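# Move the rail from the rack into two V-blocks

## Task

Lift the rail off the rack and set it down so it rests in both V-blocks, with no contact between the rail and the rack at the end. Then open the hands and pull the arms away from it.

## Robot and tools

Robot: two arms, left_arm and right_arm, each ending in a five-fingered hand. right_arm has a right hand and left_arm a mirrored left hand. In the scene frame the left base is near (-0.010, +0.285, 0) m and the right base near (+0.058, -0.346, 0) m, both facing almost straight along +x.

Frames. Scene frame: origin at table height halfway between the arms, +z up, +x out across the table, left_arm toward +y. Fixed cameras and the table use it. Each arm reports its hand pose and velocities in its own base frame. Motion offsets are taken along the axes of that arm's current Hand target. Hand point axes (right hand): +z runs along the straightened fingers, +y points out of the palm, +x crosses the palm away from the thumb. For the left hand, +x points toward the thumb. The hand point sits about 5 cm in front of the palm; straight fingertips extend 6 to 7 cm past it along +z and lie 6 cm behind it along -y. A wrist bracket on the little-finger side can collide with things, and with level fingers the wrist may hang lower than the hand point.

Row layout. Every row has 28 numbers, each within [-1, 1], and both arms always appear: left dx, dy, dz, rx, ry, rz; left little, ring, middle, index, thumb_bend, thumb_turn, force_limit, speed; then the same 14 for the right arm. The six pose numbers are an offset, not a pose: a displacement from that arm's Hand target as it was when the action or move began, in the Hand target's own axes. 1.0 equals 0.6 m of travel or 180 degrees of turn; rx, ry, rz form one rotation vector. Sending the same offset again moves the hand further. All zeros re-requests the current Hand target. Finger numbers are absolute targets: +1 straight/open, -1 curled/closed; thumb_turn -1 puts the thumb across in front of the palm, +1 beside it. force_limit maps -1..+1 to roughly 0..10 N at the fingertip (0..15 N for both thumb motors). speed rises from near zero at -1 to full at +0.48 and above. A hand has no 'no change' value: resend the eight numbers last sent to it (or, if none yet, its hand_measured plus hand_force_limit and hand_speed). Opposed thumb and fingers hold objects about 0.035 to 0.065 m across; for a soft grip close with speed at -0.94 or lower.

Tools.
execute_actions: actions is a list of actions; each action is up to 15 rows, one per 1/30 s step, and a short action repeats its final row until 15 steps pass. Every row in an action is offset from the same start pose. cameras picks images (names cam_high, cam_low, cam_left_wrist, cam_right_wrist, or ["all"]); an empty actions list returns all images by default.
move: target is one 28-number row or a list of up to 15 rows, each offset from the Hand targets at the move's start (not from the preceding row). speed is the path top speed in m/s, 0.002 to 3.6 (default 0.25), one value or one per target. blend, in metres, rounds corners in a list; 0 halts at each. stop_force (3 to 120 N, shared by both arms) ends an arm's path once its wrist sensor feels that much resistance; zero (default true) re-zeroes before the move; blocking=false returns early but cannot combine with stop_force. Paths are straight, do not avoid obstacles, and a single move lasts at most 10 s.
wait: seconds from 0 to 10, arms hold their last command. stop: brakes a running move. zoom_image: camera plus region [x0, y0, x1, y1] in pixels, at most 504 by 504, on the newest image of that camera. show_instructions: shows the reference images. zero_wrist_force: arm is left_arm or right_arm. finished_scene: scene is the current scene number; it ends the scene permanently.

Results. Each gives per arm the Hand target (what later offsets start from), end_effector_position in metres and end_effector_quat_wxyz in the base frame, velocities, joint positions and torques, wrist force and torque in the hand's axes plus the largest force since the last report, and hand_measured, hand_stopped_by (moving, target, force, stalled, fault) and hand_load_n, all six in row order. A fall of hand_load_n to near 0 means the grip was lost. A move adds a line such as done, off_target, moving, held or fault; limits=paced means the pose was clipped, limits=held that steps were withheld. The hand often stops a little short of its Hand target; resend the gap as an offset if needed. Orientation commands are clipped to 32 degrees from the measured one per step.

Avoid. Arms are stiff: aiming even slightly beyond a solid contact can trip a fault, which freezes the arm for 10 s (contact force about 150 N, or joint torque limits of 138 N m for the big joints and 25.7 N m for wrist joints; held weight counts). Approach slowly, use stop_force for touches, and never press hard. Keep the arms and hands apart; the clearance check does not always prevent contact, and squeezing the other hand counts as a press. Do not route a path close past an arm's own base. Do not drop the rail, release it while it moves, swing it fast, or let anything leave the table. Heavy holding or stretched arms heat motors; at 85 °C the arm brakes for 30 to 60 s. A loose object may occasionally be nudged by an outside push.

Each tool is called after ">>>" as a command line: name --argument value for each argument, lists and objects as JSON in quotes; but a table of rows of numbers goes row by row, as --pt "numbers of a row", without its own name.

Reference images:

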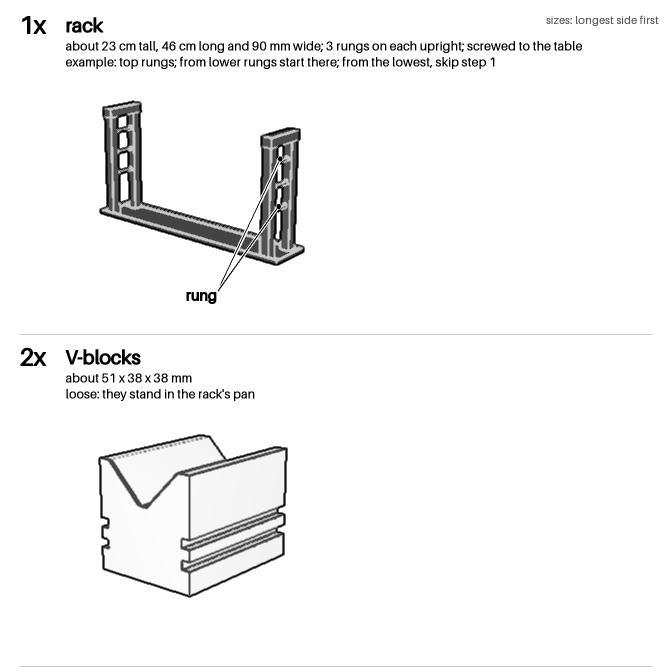

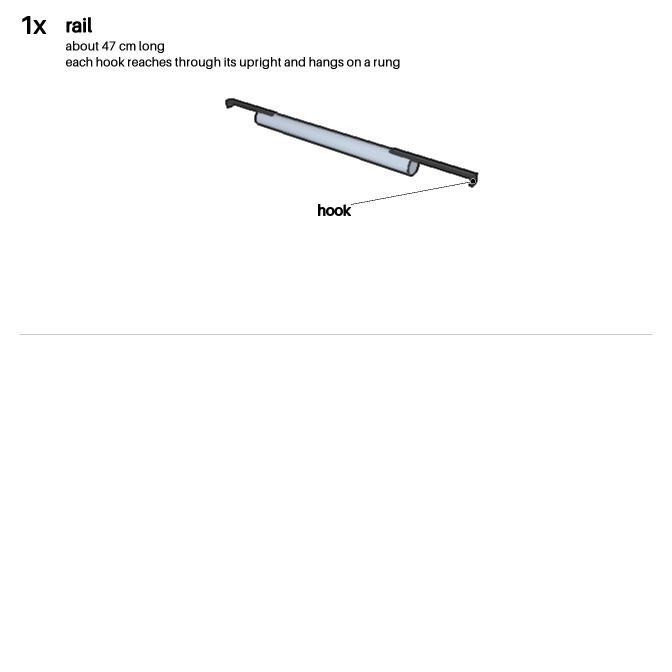

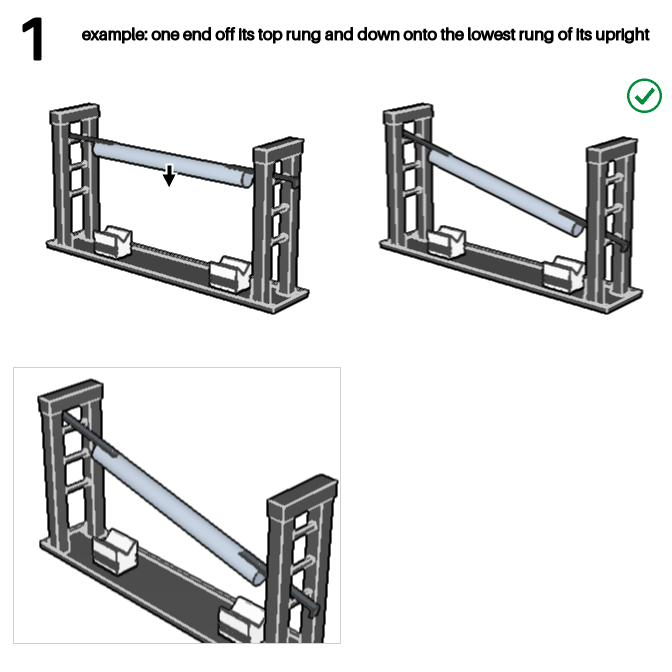

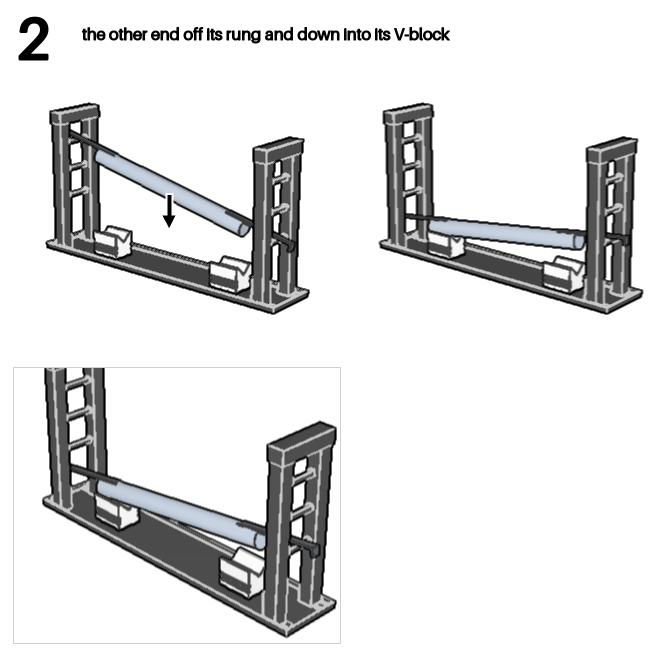

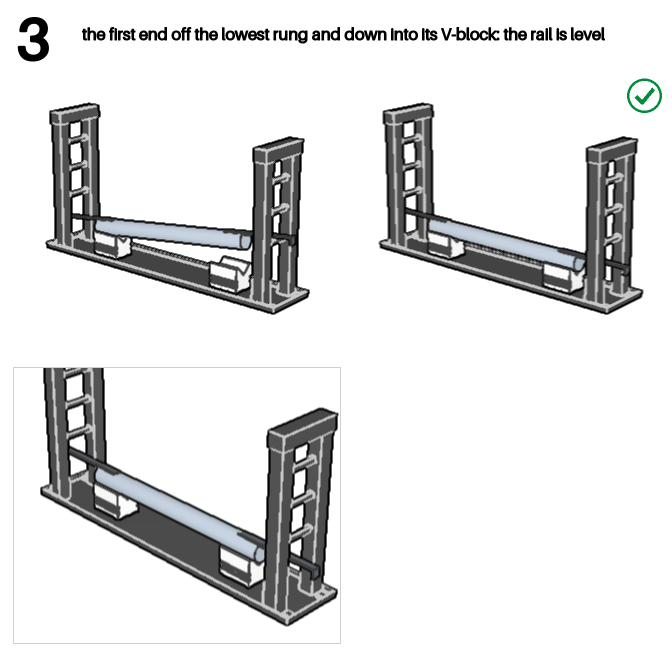

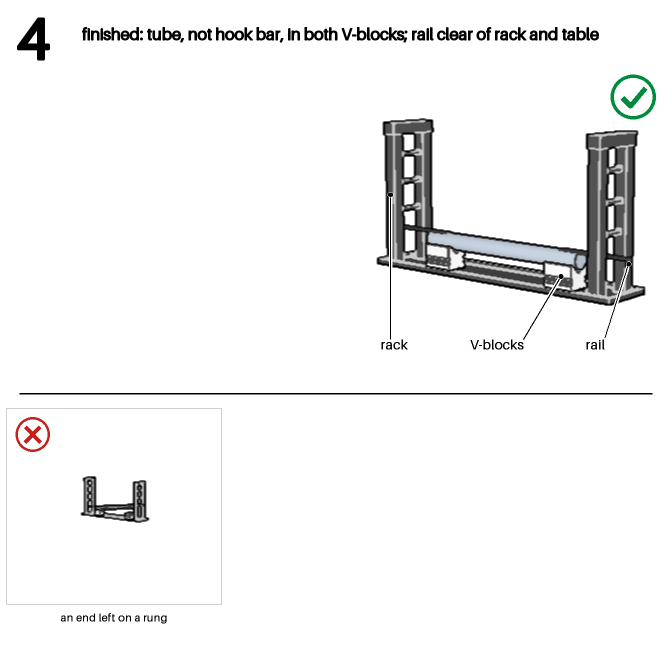

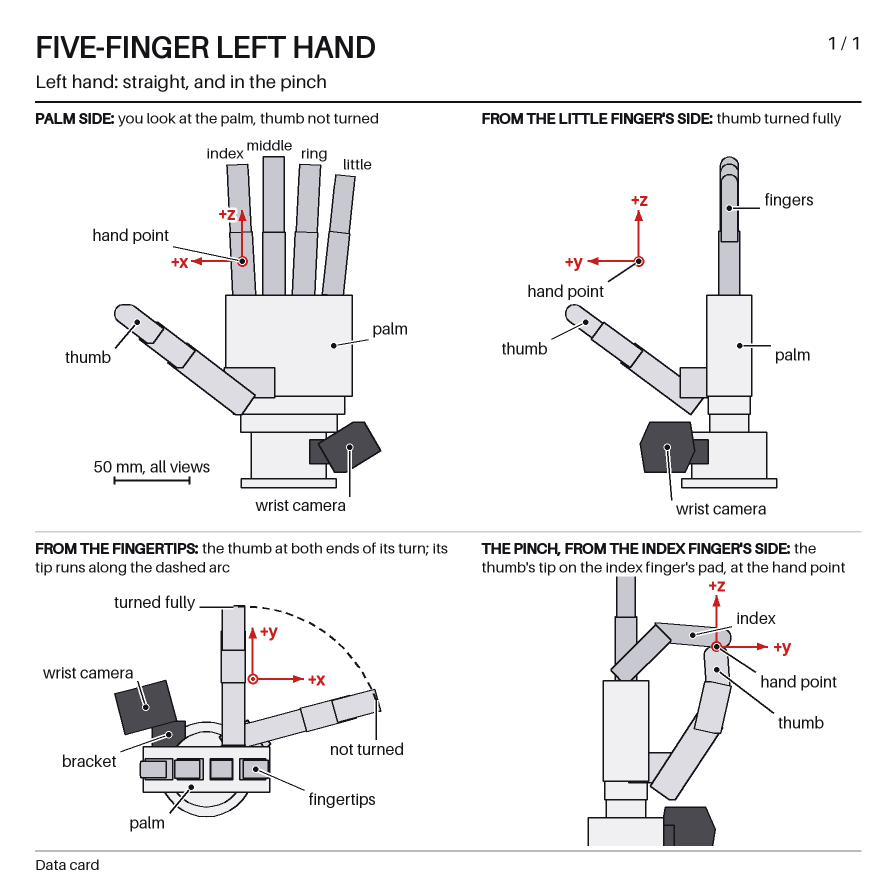

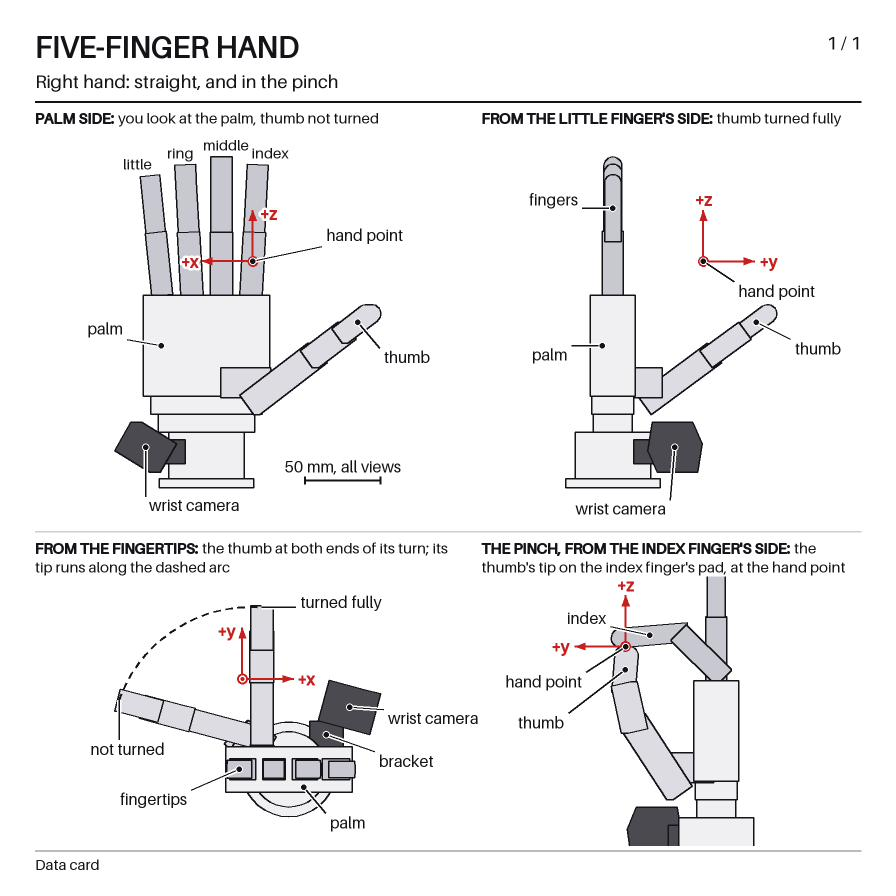

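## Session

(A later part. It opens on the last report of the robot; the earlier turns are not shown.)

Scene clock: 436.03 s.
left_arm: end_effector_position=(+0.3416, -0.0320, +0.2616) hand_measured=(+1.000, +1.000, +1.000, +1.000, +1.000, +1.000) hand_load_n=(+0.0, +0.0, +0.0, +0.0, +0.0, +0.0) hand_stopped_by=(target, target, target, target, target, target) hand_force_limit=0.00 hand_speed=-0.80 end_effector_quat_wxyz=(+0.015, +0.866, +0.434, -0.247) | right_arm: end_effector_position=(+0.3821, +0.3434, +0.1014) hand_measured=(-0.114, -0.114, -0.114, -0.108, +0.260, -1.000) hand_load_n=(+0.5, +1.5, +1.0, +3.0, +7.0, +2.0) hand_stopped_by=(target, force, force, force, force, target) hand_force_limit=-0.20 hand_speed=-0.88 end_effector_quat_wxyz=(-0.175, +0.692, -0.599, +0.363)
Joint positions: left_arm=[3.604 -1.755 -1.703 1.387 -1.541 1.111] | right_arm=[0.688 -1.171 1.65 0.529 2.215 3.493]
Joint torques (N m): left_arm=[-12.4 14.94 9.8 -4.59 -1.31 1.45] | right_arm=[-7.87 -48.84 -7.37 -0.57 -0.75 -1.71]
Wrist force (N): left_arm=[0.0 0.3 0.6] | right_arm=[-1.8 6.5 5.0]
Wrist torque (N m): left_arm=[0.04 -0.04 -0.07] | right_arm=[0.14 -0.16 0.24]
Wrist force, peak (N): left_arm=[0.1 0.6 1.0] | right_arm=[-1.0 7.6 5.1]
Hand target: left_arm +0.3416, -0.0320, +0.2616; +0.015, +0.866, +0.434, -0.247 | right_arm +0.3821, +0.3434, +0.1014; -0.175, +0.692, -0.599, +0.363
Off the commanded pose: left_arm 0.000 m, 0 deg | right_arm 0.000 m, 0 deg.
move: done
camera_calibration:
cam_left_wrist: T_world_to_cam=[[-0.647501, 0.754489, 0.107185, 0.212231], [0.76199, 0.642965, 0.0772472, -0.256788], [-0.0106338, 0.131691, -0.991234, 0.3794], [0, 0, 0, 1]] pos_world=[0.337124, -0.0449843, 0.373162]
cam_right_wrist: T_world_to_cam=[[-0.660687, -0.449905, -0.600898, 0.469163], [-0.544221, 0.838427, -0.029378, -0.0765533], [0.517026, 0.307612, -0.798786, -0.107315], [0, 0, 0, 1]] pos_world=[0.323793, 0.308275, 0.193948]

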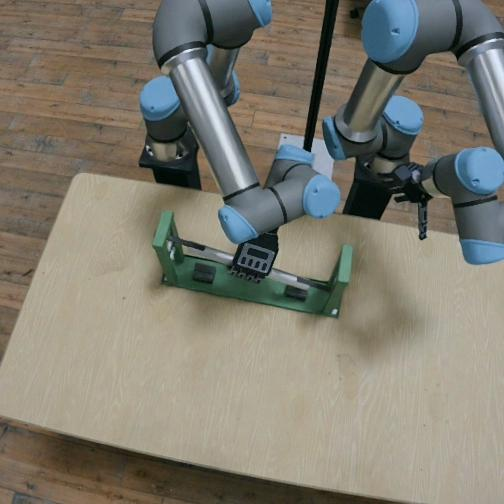

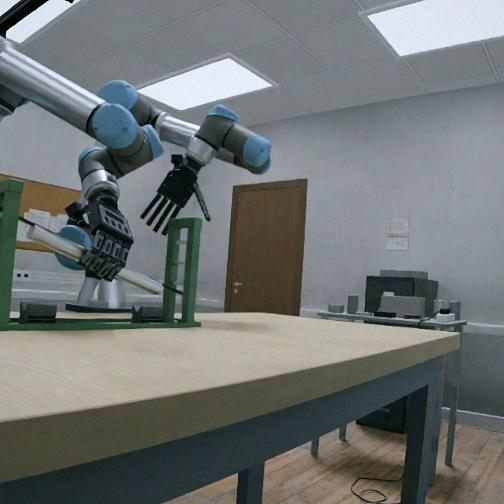

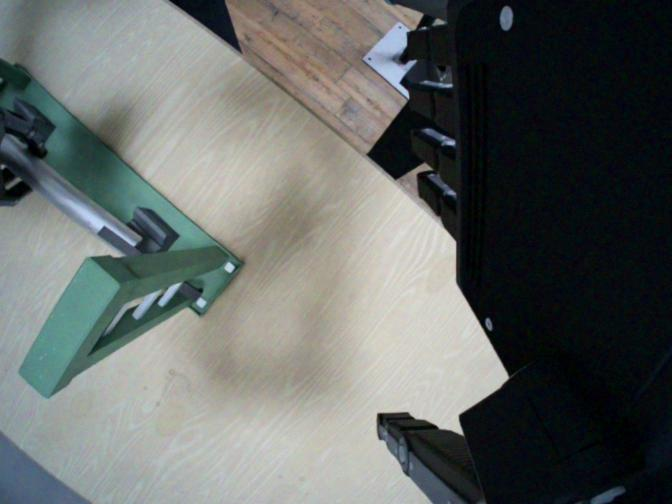

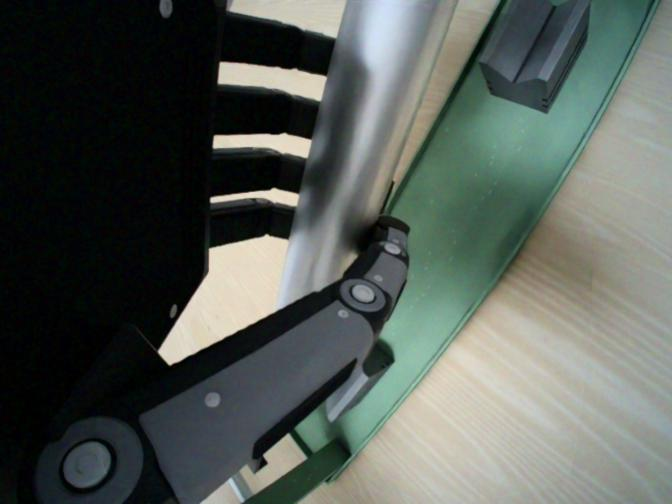

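>>> move --pt "0 0 0 0 0 0 1 1 1 1 1 1 0 -0.8 0 0.003 -0.003 0.00195 -0.00452 -0.00452 -0.115 -0.115 -0.115 -0.115 -0.5 -1 -0.2 -0.88" --pt "0 0 0 0 0 0 1 1 1 1 1 1 0 -0.8 -0.0717 0.0008 -0.0051 0.00195 -0.00452 -0.00452 -0.115 -0.115 -0.115 -0.115 -0.5 -1 -0.2 -0.88" --speed 0.03 --stop_force 7 --cameras '["cam_high","cam_low","cam_right_wrist","cam_left_wrist"]'

>>> zoom_image --camera "cam_high" --region '[140, 200, 210, 270]'

>>> zoom_image --camera "cam_left_wrist" --region '[30, 190, 260, 420]'

>>> zoom_image --camera "cam_low" --region '[0, 190, 220, 340]'

Scene clock: 456.20 s.
left_arm: end_effector_position=(+0.3416, -0.0320, +0.2616) hand_measured=(+1.000, +1.000, +1.000, +1.000, +1.000, +1.000) hand_load_n=(+0.0, +0.0, +0.0, -0.5, -0.5, +0.0) hand_stopped_by=(target, target, target, target, target, target) hand_force_limit=0.00 hand_speed=-0.80 end_effector_quat_wxyz=(+0.015, +0.866, +0.434, -0.247) | right_arm: end_effector_position=(+0.3791, +0.3635, +0.0962) hand_measured=(-0.114, -0.114, -0.114, -0.108, +0.260, -1.000) hand_load_n=(+0.5, +2.0, +1.0, +3.5, +8.0, +2.0) hand_stopped_by=(target, force, force, force, force, target) hand_force_limit=-0.20 hand_speed=-0.88 end_effector_quat_wxyz=(-0.179, +0.698, -0.592, +0.361)
Joint positions: left_arm=[3.604 -1.755 -1.703 1.387 -1.541 1.111] | right_arm=[0.723 -1.136 1.615 0.538 2.223 3.508]
Joint torques (N m): left_arm=[-11.78 14.46 10.46 -4.4 -1.34 1.49] | right_arm=[5.4 -29.36 -26.92 2.8 0.88 1.54]
Wrist force (N): left_arm=[0.1 0.2 0.7] | right_arm=[-1.9 6.4 5.1]
Wrist torque (N m): left_arm=[0.03 -0.04 -0.08] | right_arm=[0.14 -0.13 0.25]
Wrist force, peak (N): left_arm=[0.2 0.3 1.1] | right_arm=[5.4 6.4 5.0]
Hand target: left_arm +0.3416, -0.0320, +0.2616; +0.015, +0.866, +0.434, -0.247 | right_arm +0.3791, +0.3635, +0.0962; -0.179, +0.698, -0.592, +0.361 (not the last commanded pose)
Off the commanded pose: left_arm 0.000 m, 0 deg | right_arm 0.022 m, 0 deg.
move: contact (right_arm); path passed 1 of 2 targets
camera_calibration:
cam_left_wrist: T_world_to_cam=[[-0.647501, 0.754489, 0.107185, 0.212231], [0.76199, 0.642965, 0.0772472, -0.256788], [-0.0106338, 0.131691, -0.991234, 0.3794], [0, 0, 0, 1]] pos_world=[0.337124, -0.0449843, 0.373162]
cam_right_wrist: T_world_to_cam=[[-0.651058, -0.46367, -0.600944, 0.47441], [-0.561754, 0.826784, -0.0293219, -0.0843475], [0.510447, 0.318493, -0.798753, -0.117649], [0, 0, 0, 1]] pos_world=[0.32154, 0.327178, 0.188648]

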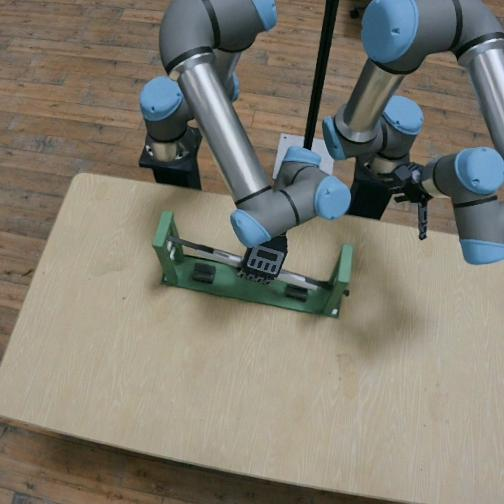

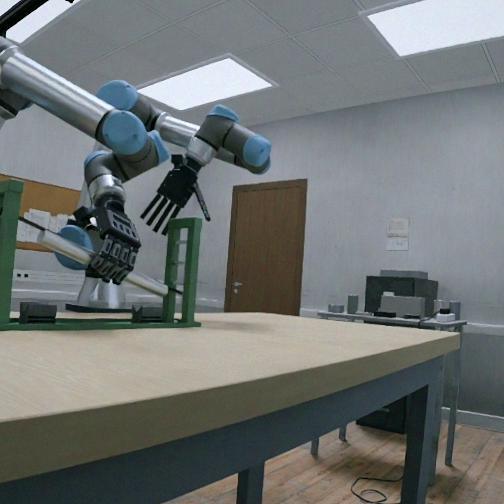

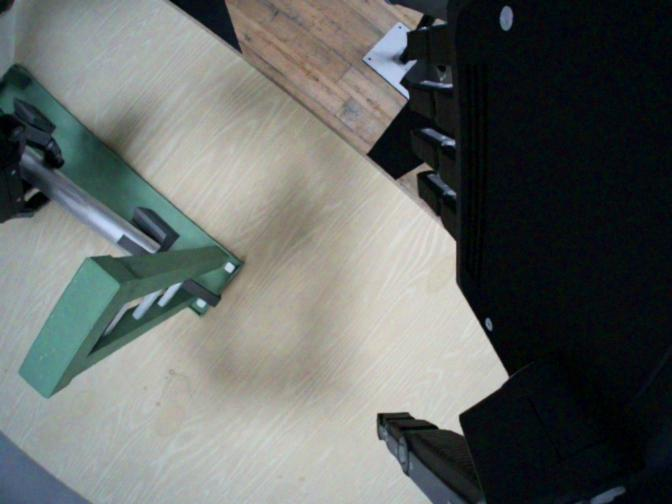

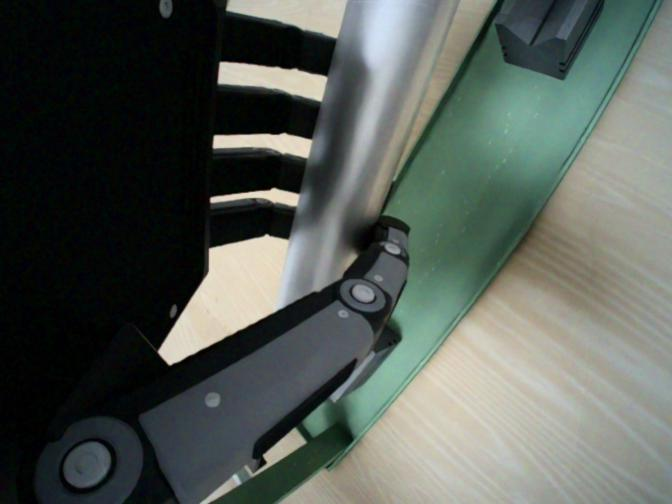

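Scaled by 7.200 from the camera's 504x504 image, which has a finer 720x720 frame.

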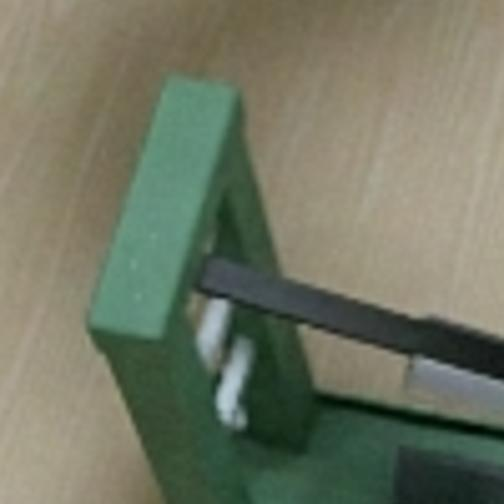

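Scaled by 2.191 from the camera's 672x504 image, which has a finer 960x720 frame.

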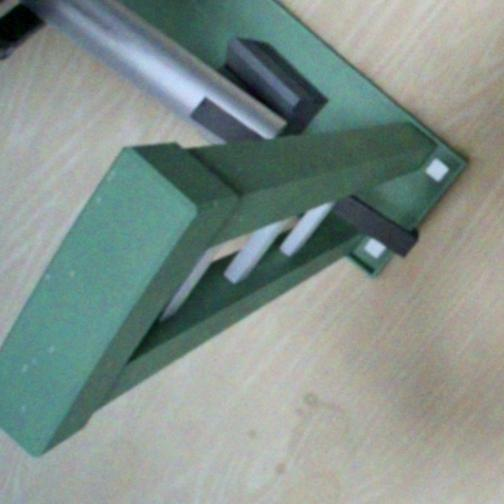

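Scaled by 2.291 from the camera's 504x504 image, which has a finer 720x720 frame.

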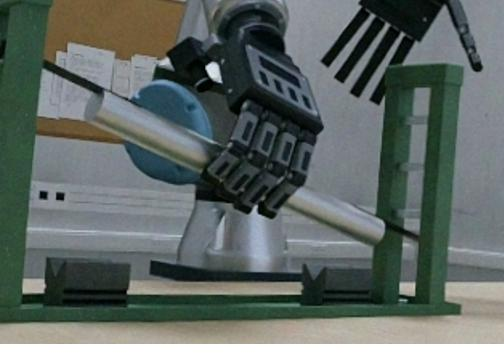

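>>> move --pt "0 0 0 0 0 0 1 1 1 1 1 1 0 -0.8 0.0027 -0.0054 -0.0054 0 0.00589 -0.00589 -0.115 -0.115 -0.115 -0.115 -0.5 -1 -0.2 -0.88" --speed 0.03 --stop_force 7 --cameras '["cam_high","cam_low","cam_left_wrist"]'

>>> zoom_image --camera "cam_high" --region '[140, 200, 210, 270]'

>>> zoom_image --camera "cam_low" --region '[130, 240, 220, 330]'

Scene clock: 473.43 s.
left_arm: end_effector_position=(+0.3416, -0.0320, +0.2616) hand_measured=(+1.000, +1.000, +1.000, +1.000, +1.000, +1.000) hand_load_n=(+0.0, +0.0, +0.0, +0.0, +0.0, +0.0) hand_stopped_by=(target, target, target, target, target, target) hand_force_limit=0.00 hand_speed=-0.80 end_effector_quat_wxyz=(+0.015, +0.866, +0.434, -0.247) | right_arm: end_effector_position=(+0.3791, +0.3633, +0.1010) hand_measured=(-0.114, -0.114, -0.114, -0.108, +0.260, -1.000) hand_load_n=(+0.5, +1.5, +1.0, +3.5, +8.0, +2.0) hand_stopped_by=(target, force, force, force, force, target) hand_force_limit=-0.20 hand_speed=-0.88 end_effector_quat_wxyz=(-0.170, +0.701, -0.587, +0.369)
Joint positions: left_arm=[3.604 -1.755 -1.703 1.387 -1.541 1.111] | right_arm=[0.733 -1.128 1.594 0.565 2.245 3.505]
Joint torques (N m): left_arm=[-12.28 14.66 10.75 -4.38 -1.39 1.35] | right_arm=[-7.8 -50.87 -6.78 -0.43 -0.6 1.41]
Wrist force (N): left_arm=[0.0 0.2 0.3] | right_arm=[-2.2 6.9 5.3]
Wrist torque (N m): left_arm=[0.05 -0.05 -0.08] | right_arm=[0.20 -0.17 0.30]
Wrist force, peak (N): left_arm=[0.4 -0.3 1.1] | right_arm=[-2.3 7.3 5.2]
Hand target: left_arm +0.3416, -0.0320, +0.2616; +0.015, +0.866, +0.434, -0.247 | right_arm +0.3791, +0.3633, +0.1010; -0.170, +0.701, -0.587, +0.369
Off the commanded pose: left_arm 0.000 m, 0 deg | right_arm 0.000 m, 0 deg.
move: done
camera_calibration:
cam_left_wrist: T_world_to_cam=[[-0.647501, 0.754489, 0.107185, 0.212231], [0.76199, 0.642965, 0.0772472, -0.256788], [-0.0106338, 0.131691, -0.991234, 0.3794], [0, 0, 0, 1]] pos_world=[0.337124, -0.0449843, 0.373162]
Images, in order (width x height): cam_high 504x504, cam_low 504x504, cam_left_wrist 672x504.

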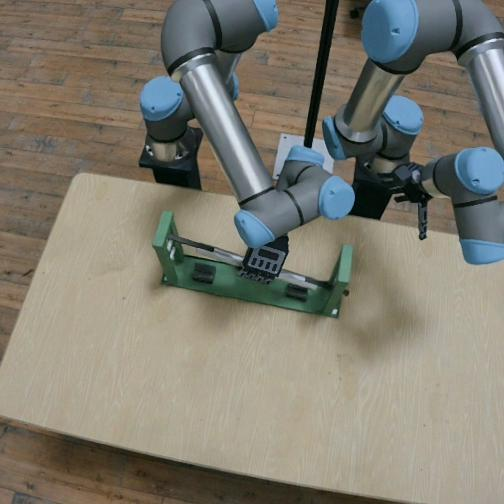

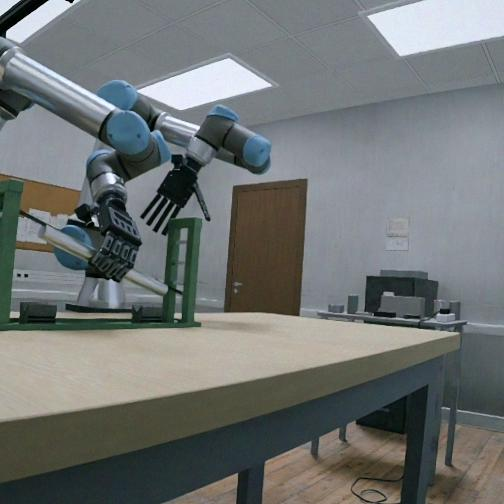

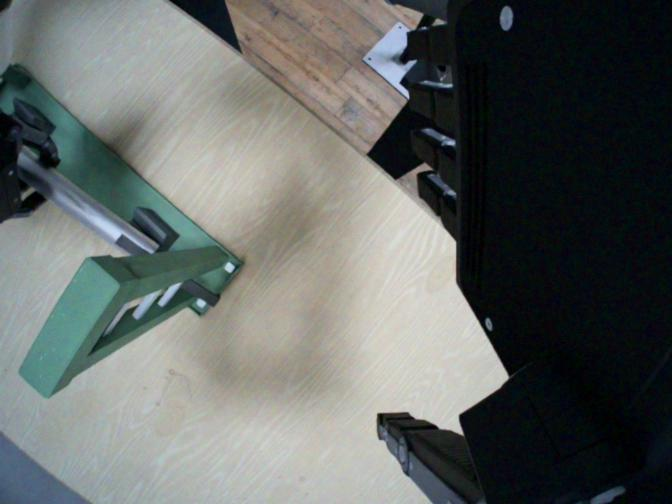

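Scaled by 7.200 from the camera's 504x504 image, which has a finer 720x720 frame.

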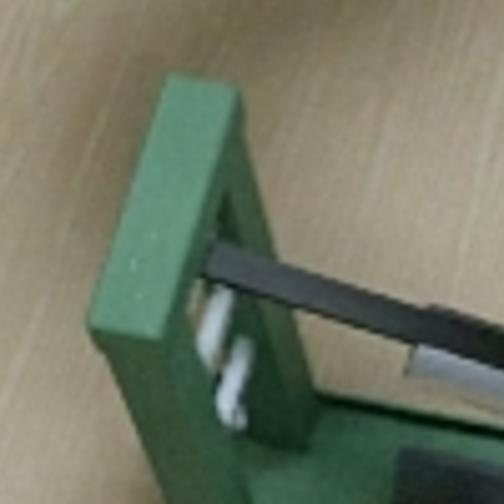

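Scaled by 5.600 from the camera's 504x504 image, which has a finer 720x720 frame.

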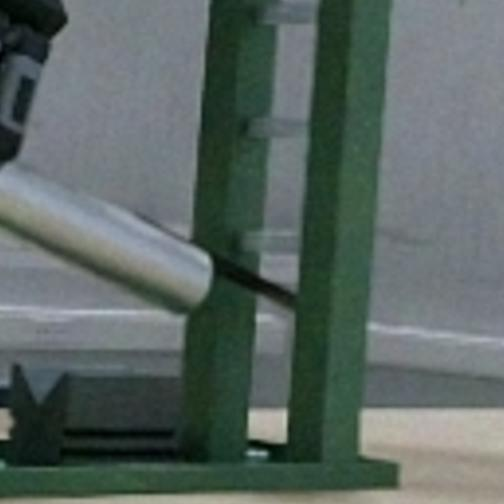

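>>> move --pt "0 0 0 0 0 0 1 1 1 1 1 1 0 -0.8 -0.0417 0 0 0 0 0 -0.115 -0.115 -0.115 -0.115 -0.5 -1 -0.2 -0.88" --speed 0.03 --stop_force 6 --cameras '["cam_high","cam_low","cam_left_wrist"]'

>>> zoom_image --camera "cam_high" --region '[140, 200, 210, 270]'

>>> zoom_image --camera "cam_low" --region '[130, 240, 220, 330]'

Scene clock: 479.43 s.
left_arm: end_effector_position=(+0.3416, -0.0320, +0.2616) hand_measured=(+1.000, +1.000, +1.000, +1.000, +1.000, +1.000) hand_load_n=(+0.0, +0.0, +0.0, +0.0, +0.0, +0.0) hand_stopped_by=(target, target, target, target, target, target) hand_force_limit=0.00 hand_speed=-0.80 end_effector_quat_wxyz=(+0.015, +0.866, +0.434, -0.247) | right_arm: end_effector_position=(+0.3781, +0.3870, +0.0931) hand_measured=(-0.114, -0.114, -0.114, -0.108, +0.260, -1.000) hand_load_n=(+0.5, +2.0, +1.0, +3.0, +8.0, +2.0) hand_stopped_by=(target, force, force, force, force, target) hand_force_limit=-0.20 hand_speed=-0.88 end_effector_quat_wxyz=(-0.170, +0.701, -0.587, +0.369)
Joint positions: left_arm=[3.604 -1.755 -1.703 1.387 -1.541 1.111] | right_arm=[0.772 -1.07 1.534 0.595 2.265 3.549]
Joint torques (N m): left_arm=[-12.18 14.65 10.66 -4.38 -1.42 1.45] | right_arm=[-8.33 -53.04 -7 -0.29 -0.6 -1.8]
Wrist force (N): left_arm=[-0.1 0.1 0.6] | right_arm=[-2.5 7.1 5.3]
Wrist torque (N m): left_arm=[0.01 -0.02 -0.07] | right_arm=[0.23 -0.15 0.22]
Wrist force, peak (N): left_arm=[0.3 0.2 1.0] | right_arm=[-2.8 7.2 5.5]
Hand target: left_arm +0.3416, -0.0320, +0.2616; +0.015, +0.866, +0.434, -0.247 | right_arm +0.3781, +0.3870, +0.0931; -0.170, +0.701, -0.587, +0.369
Off the commanded pose: left_arm 0.000 m, 0 deg | right_arm 0.000 m, 0 deg.
move: done
camera_calibration:
cam_left_wrist: T_world_to_cam=[[-0.647501, 0.754489, 0.107185, 0.212231], [0.76199, 0.642965, 0.0772472, -0.256788], [-0.0106338, 0.131691, -0.991234, 0.3794], [0, 0, 0, 1]] pos_world=[0.337124, -0.0449843, 0.373162]
Images, in order (width x height): cam_high 504x504, cam_low 504x504, cam_left_wrist 672x504.

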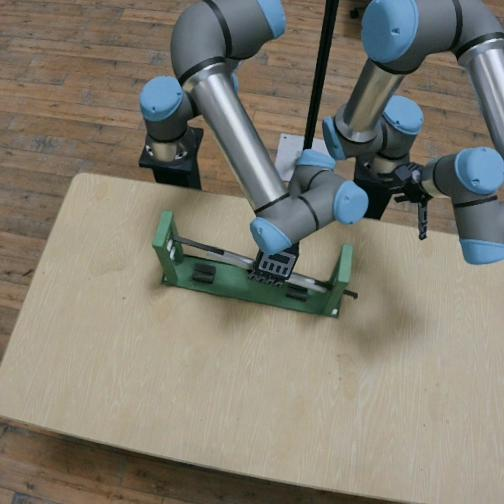

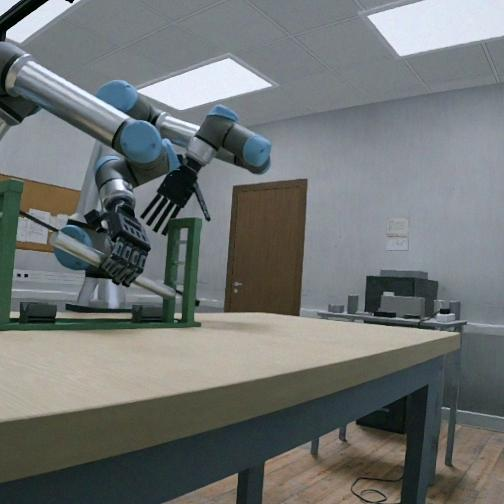

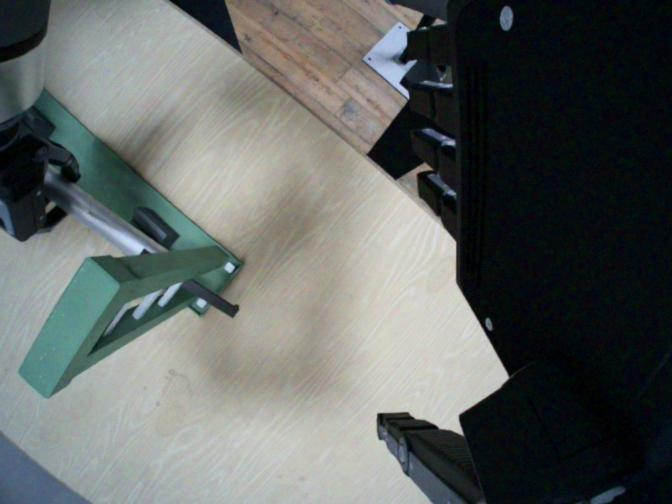

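Scaled by 7.200 from the camera's 504x504 image, which has a finer 720x720 frame.

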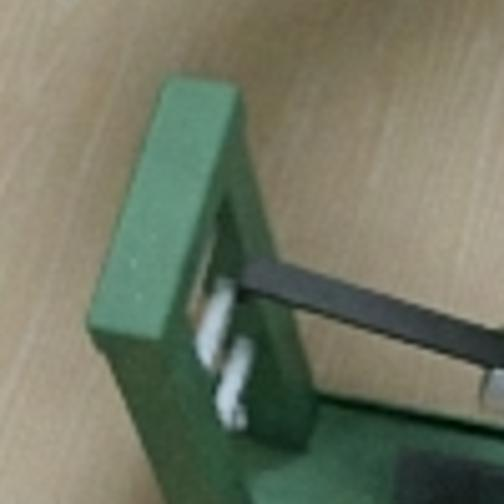

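Scaled by 5.600 from the camera's 504x504 image, which has a finer 720x720 frame.

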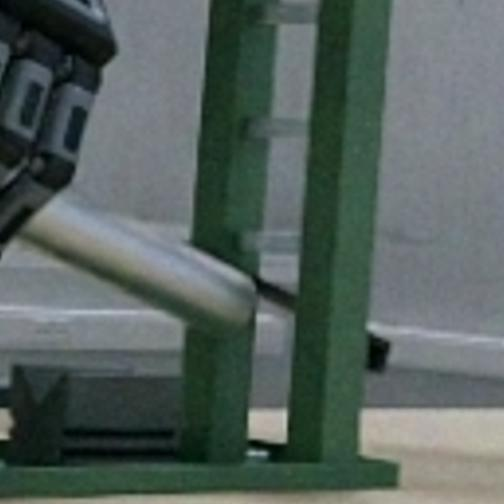

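>>> move --pt "0 0 0 0 0 0 1 1 1 1 1 1 0 -0.8 -0.0127 0.0189 0.0189 0 -0.0275 0.0275 -0.115 -0.115 -0.115 -0.115 -0.5 -1 -0.2 -0.88" --speed 0.03 --stop_force 7 --cameras '["cam_high","cam_low","cam_left_wrist","cam_right_wrist"]'

>>> zoom_image --camera "cam_high" --region '[140, 200, 210, 270]'

>>> zoom_image --camera "cam_low" --region '[0, 190, 220, 340]'

>>> zoom_image --camera "cam_left_wrist" --region '[30, 190, 260, 420]'

Scene clock: 519.00 s.
left_arm: end_effector_position=(+0.3416, -0.0320, +0.2616) hand_measured=(+1.000, +1.000, +1.000, +1.000, +1.000, +1.000) hand_load_n=(+0.0, +0.0, +0.0, +0.0, +0.0, +0.0) hand_stopped_by=(target, target, target, target, target, target) hand_force_limit=0.00 hand_speed=-0.80 end_effector_quat_wxyz=(+0.015, +0.866, +0.434, -0.247) | right_arm: end_effector_position=(+0.3781, +0.3891, +0.0754) hand_measured=(-0.114, -0.114, -0.114, -0.108, +0.260, -1.000) hand_load_n=(+0.5, +2.0, +1.0, +3.0, +8.0, +2.0) hand_stopped_by=(target, force, force, force, force, target) hand_force_limit=-0.20 hand_speed=-0.88 end_effector_quat_wxyz=(-0.211, +0.690, -0.609, +0.331)
Joint positions: left_arm=[3.604 -1.755 -1.703 1.387 -1.541 1.111] | right_arm=[0.731 -1.113 1.626 0.476 2.164 3.565]
Joint torques (N m): left_arm=[-11.39 15.25 10.28 -4.43 -1.43 1.41] | right_arm=[6.91 -30.32 -33.13 3.34 4.02 -1.73]
Wrist force (N): left_arm=[0.2 0.0 1.0] | right_arm=[-1.0 6.9 5.5]
Wrist torque (N m): left_arm=[-0.03 -0.06 -0.05] | right_arm=[0.15 -0.20 0.20]
Wrist force, peak (N): left_arm=[0.0 0.4 1.1] | right_arm=[-2.4 7.4 5.5]
Hand target: left_arm +0.3416, -0.0320, +0.2616; +0.015, +0.866, +0.434, -0.247 | right_arm +0.3781, +0.3891, +0.0754; -0.211, +0.690, -0.609, +0.331
Off the commanded pose: left_arm 0.000 m, 0 deg | right_arm 0.000 m, 0 deg.
move: done
camera_calibration:
cam_left_wrist: T_world_to_cam=[[-0.647501, 0.754489, 0.107185, 0.212231], [0.76199, 0.642965, 0.0772472, -0.256788], [-0.0106338, 0.131691, -0.991234, 0.3794], [0, 0, 0, 1]] pos_world=[0.337124, -0.0449843, 0.373162]
cam_right_wrist: T_world_to_cam=[[-0.653492, -0.404098, -0.640041, 0.453829], [-0.561705, 0.825689, 0.052201, -0.112469], [0.507381, 0.393628, -0.766565, -0.172328], [0, 0, 0, 1]] pos_world=[0.320835, 0.344088, 0.16424]

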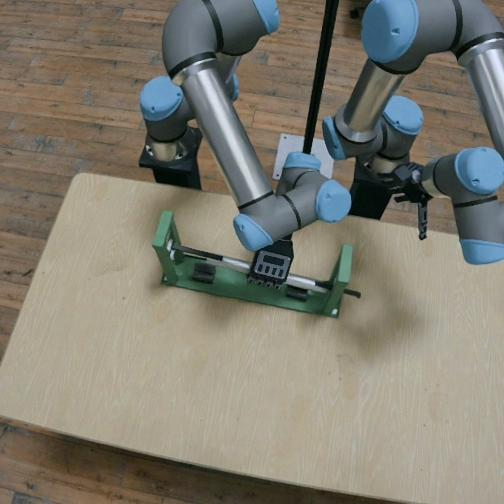

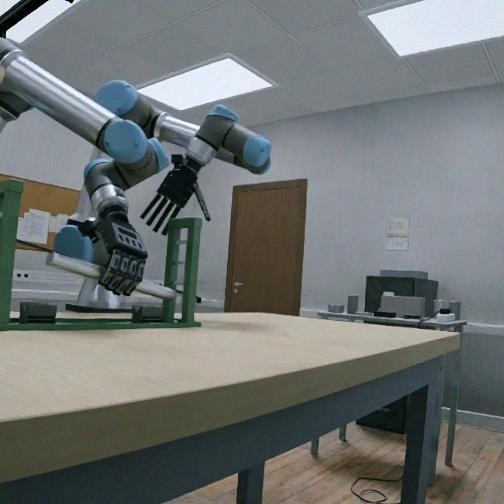

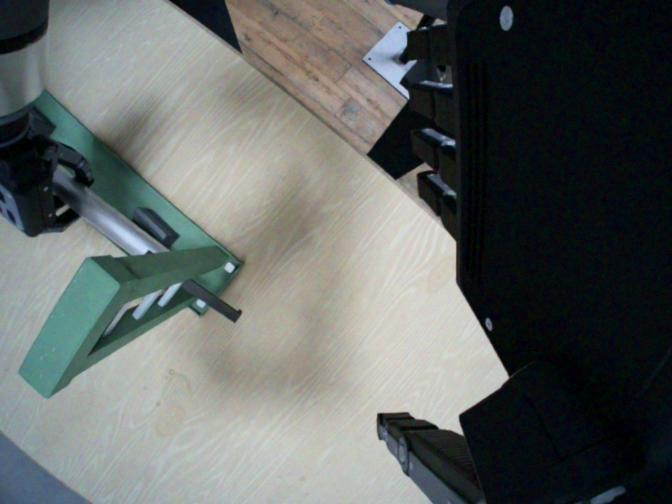

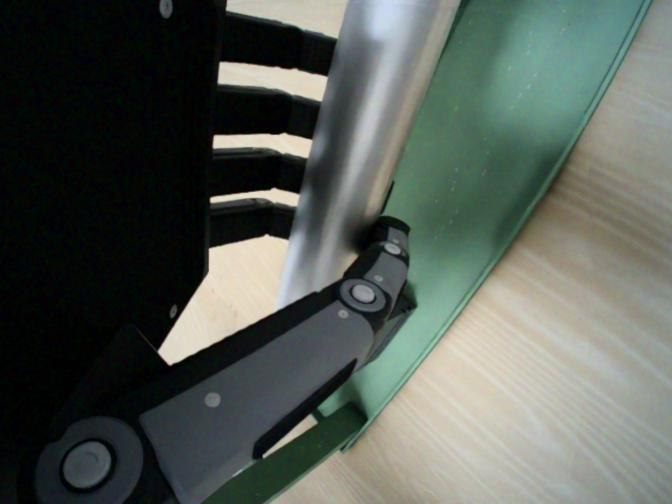

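Scaled by 7.200 from the camera's 504x504 image, which has a finer 720x720 frame.

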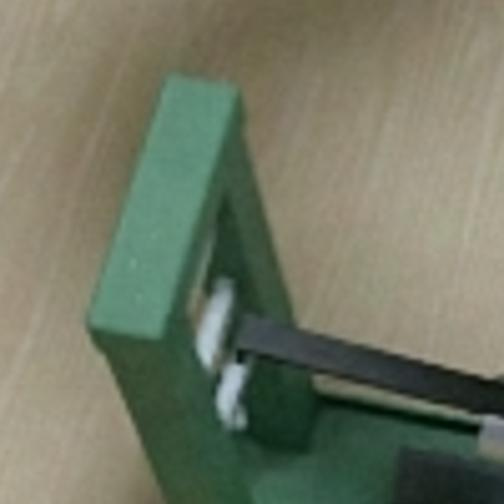

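Scaled by 2.291 from the camera's 504x504 image, which has a finer 720x720 frame.

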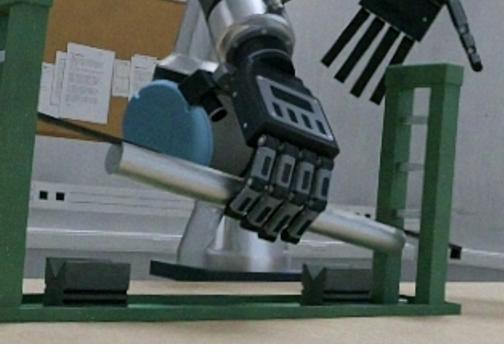

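Scaled by 2.191 from the camera's 672x504 image, which has a finer 960x720 frame.

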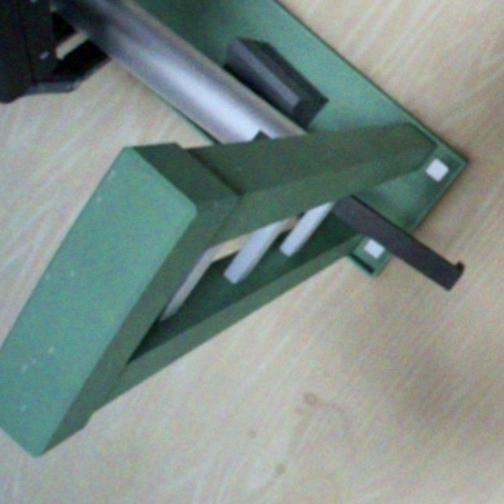

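>>> move --pt "0 0 0 0 0 0 1 1 1 1 1 1 0 -0.8 -0.0093 0.0118 0.0118 0 -0.01964 0.01964 -0.115 -0.115 -0.115 -0.115 -0.5 -1 -0.2 -0.88" --speed 0.03 --stop_force 7 --cameras '["cam_high","cam_low","cam_left_wrist","cam_right_wrist"]'

>>> zoom_image --camera "cam_high" --region '[140, 200, 210, 270]'

>>> zoom_image --camera "cam_low" --region '[0, 190, 220, 340]'

>>> zoom_image --camera "cam_left_wrist" --region '[30, 190, 260, 420]'

Scene clock: 530.60 s.
left_arm: end_effector_position=(+0.3416, -0.0320, +0.2616) hand_measured=(+1.000, +1.000, +1.000, +1.000, +1.000, +1.000) hand_load_n=(+0.0, +0.0, +0.0, +0.0, +0.0, +0.0) hand_stopped_by=(target, target, target, target, target, target) hand_force_limit=0.00 hand_speed=-0.80 end_effector_quat_wxyz=(+0.015, +0.866, +0.434, -0.247) | right_arm: end_effector_position=(+0.3779, +0.3926, +0.0645) hand_measured=(-0.114, -0.114, -0.114, -0.108, +0.260, -1.000) hand_load_n=(+1.0, +2.0, +1.0, +3.0, +8.0, +1.5) hand_stopped_by=(target, force, force, force, force, target) hand_force_limit=-0.20 hand_speed=-0.88 end_effector_quat_wxyz=(-0.239, +0.681, -0.623, +0.303)
Joint positions: left_arm=[3.604 -1.755 -1.703 1.387 -1.541 1.111] | right_arm=[0.703 -1.138 1.685 0.397 2.092 3.584]
Joint torques (N m): left_arm=[-11.77 15.67 10.83 -4.39 -1.47 1.65] | right_arm=[7.5 -29.19 -32.96 3.02 3.82 -1.7]
Wrist force (N): left_arm=[-0.2 0.4 0.6] | right_arm=[0.0 6.8 5.7]
Wrist torque (N m): left_arm=[0.06 0.00 -0.09] | right_arm=[0.13 -0.26 0.23]
Wrist force, peak (N): left_arm=[-0.1 0.4 1.0] | right_arm=[-0.1 7.2 5.7]
Hand target: left_arm +0.3416, -0.0320, +0.2616; +0.015, +0.866, +0.434, -0.247 | right_arm +0.3779, +0.3926, +0.0645; -0.239, +0.681, -0.623, +0.303
Off the commanded pose: left_arm 0.000 m, 0 deg | right_arm 0.000 m, 0 deg.
move: done
camera_calibration:
cam_left_wrist: T_world_to_cam=[[-0.647501, 0.754489, 0.107185, 0.212231], [0.76199, 0.642965, 0.0772472, -0.256788], [-0.0106338, 0.131691, -0.991234, 0.3794], [0, 0, 0, 1]] pos_world=[0.337124, -0.0449843, 0.373162]
cam_right_wrist: T_world_to_cam=[[-0.655826, -0.347013, -0.670428, 0.428595], [-0.561446, 0.817882, 0.125883, -0.116633], [0.504649, 0.458967, -0.731218, -0.208918], [0, 0, 0, 1]] pos_world=[0.321031, 0.340006, 0.14926]

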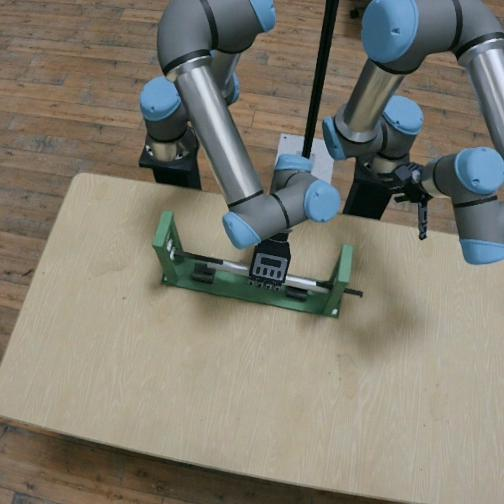

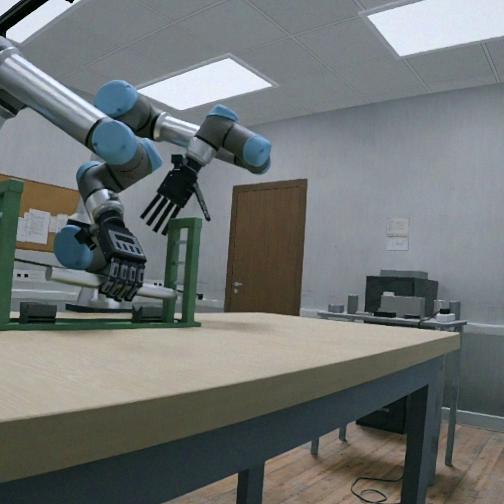

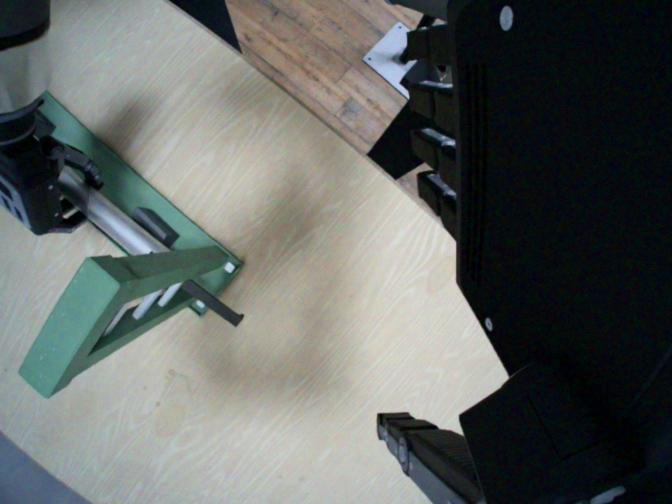

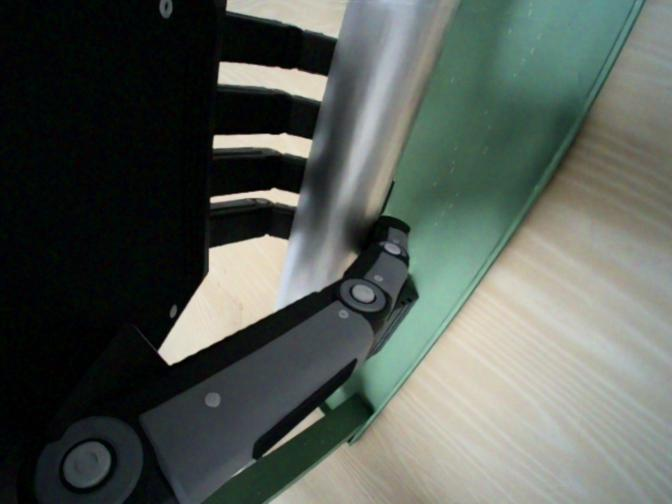

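Scaled by 7.200 from the camera's 504x504 image, which has a finer 720x720 frame.

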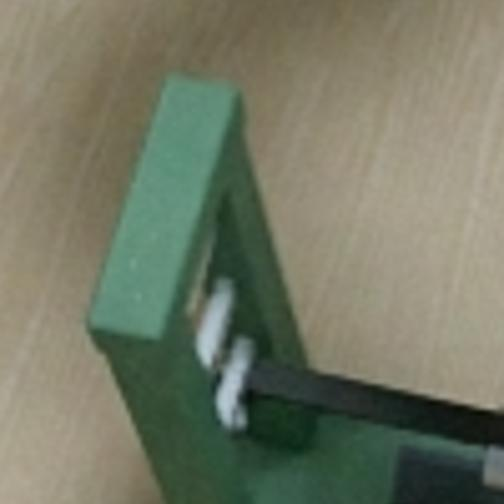

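Scaled by 2.291 from the camera's 504x504 image, which has a finer 720x720 frame.

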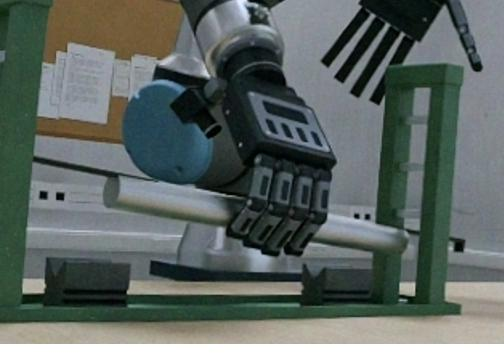

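Scaled by 2.191 from the camera's 672x504 image, which has a finer 960x720 frame.

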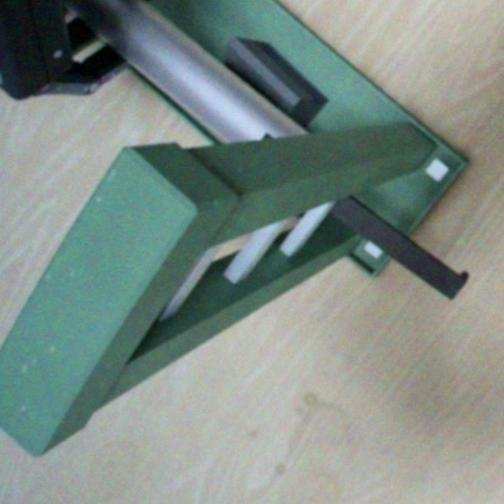

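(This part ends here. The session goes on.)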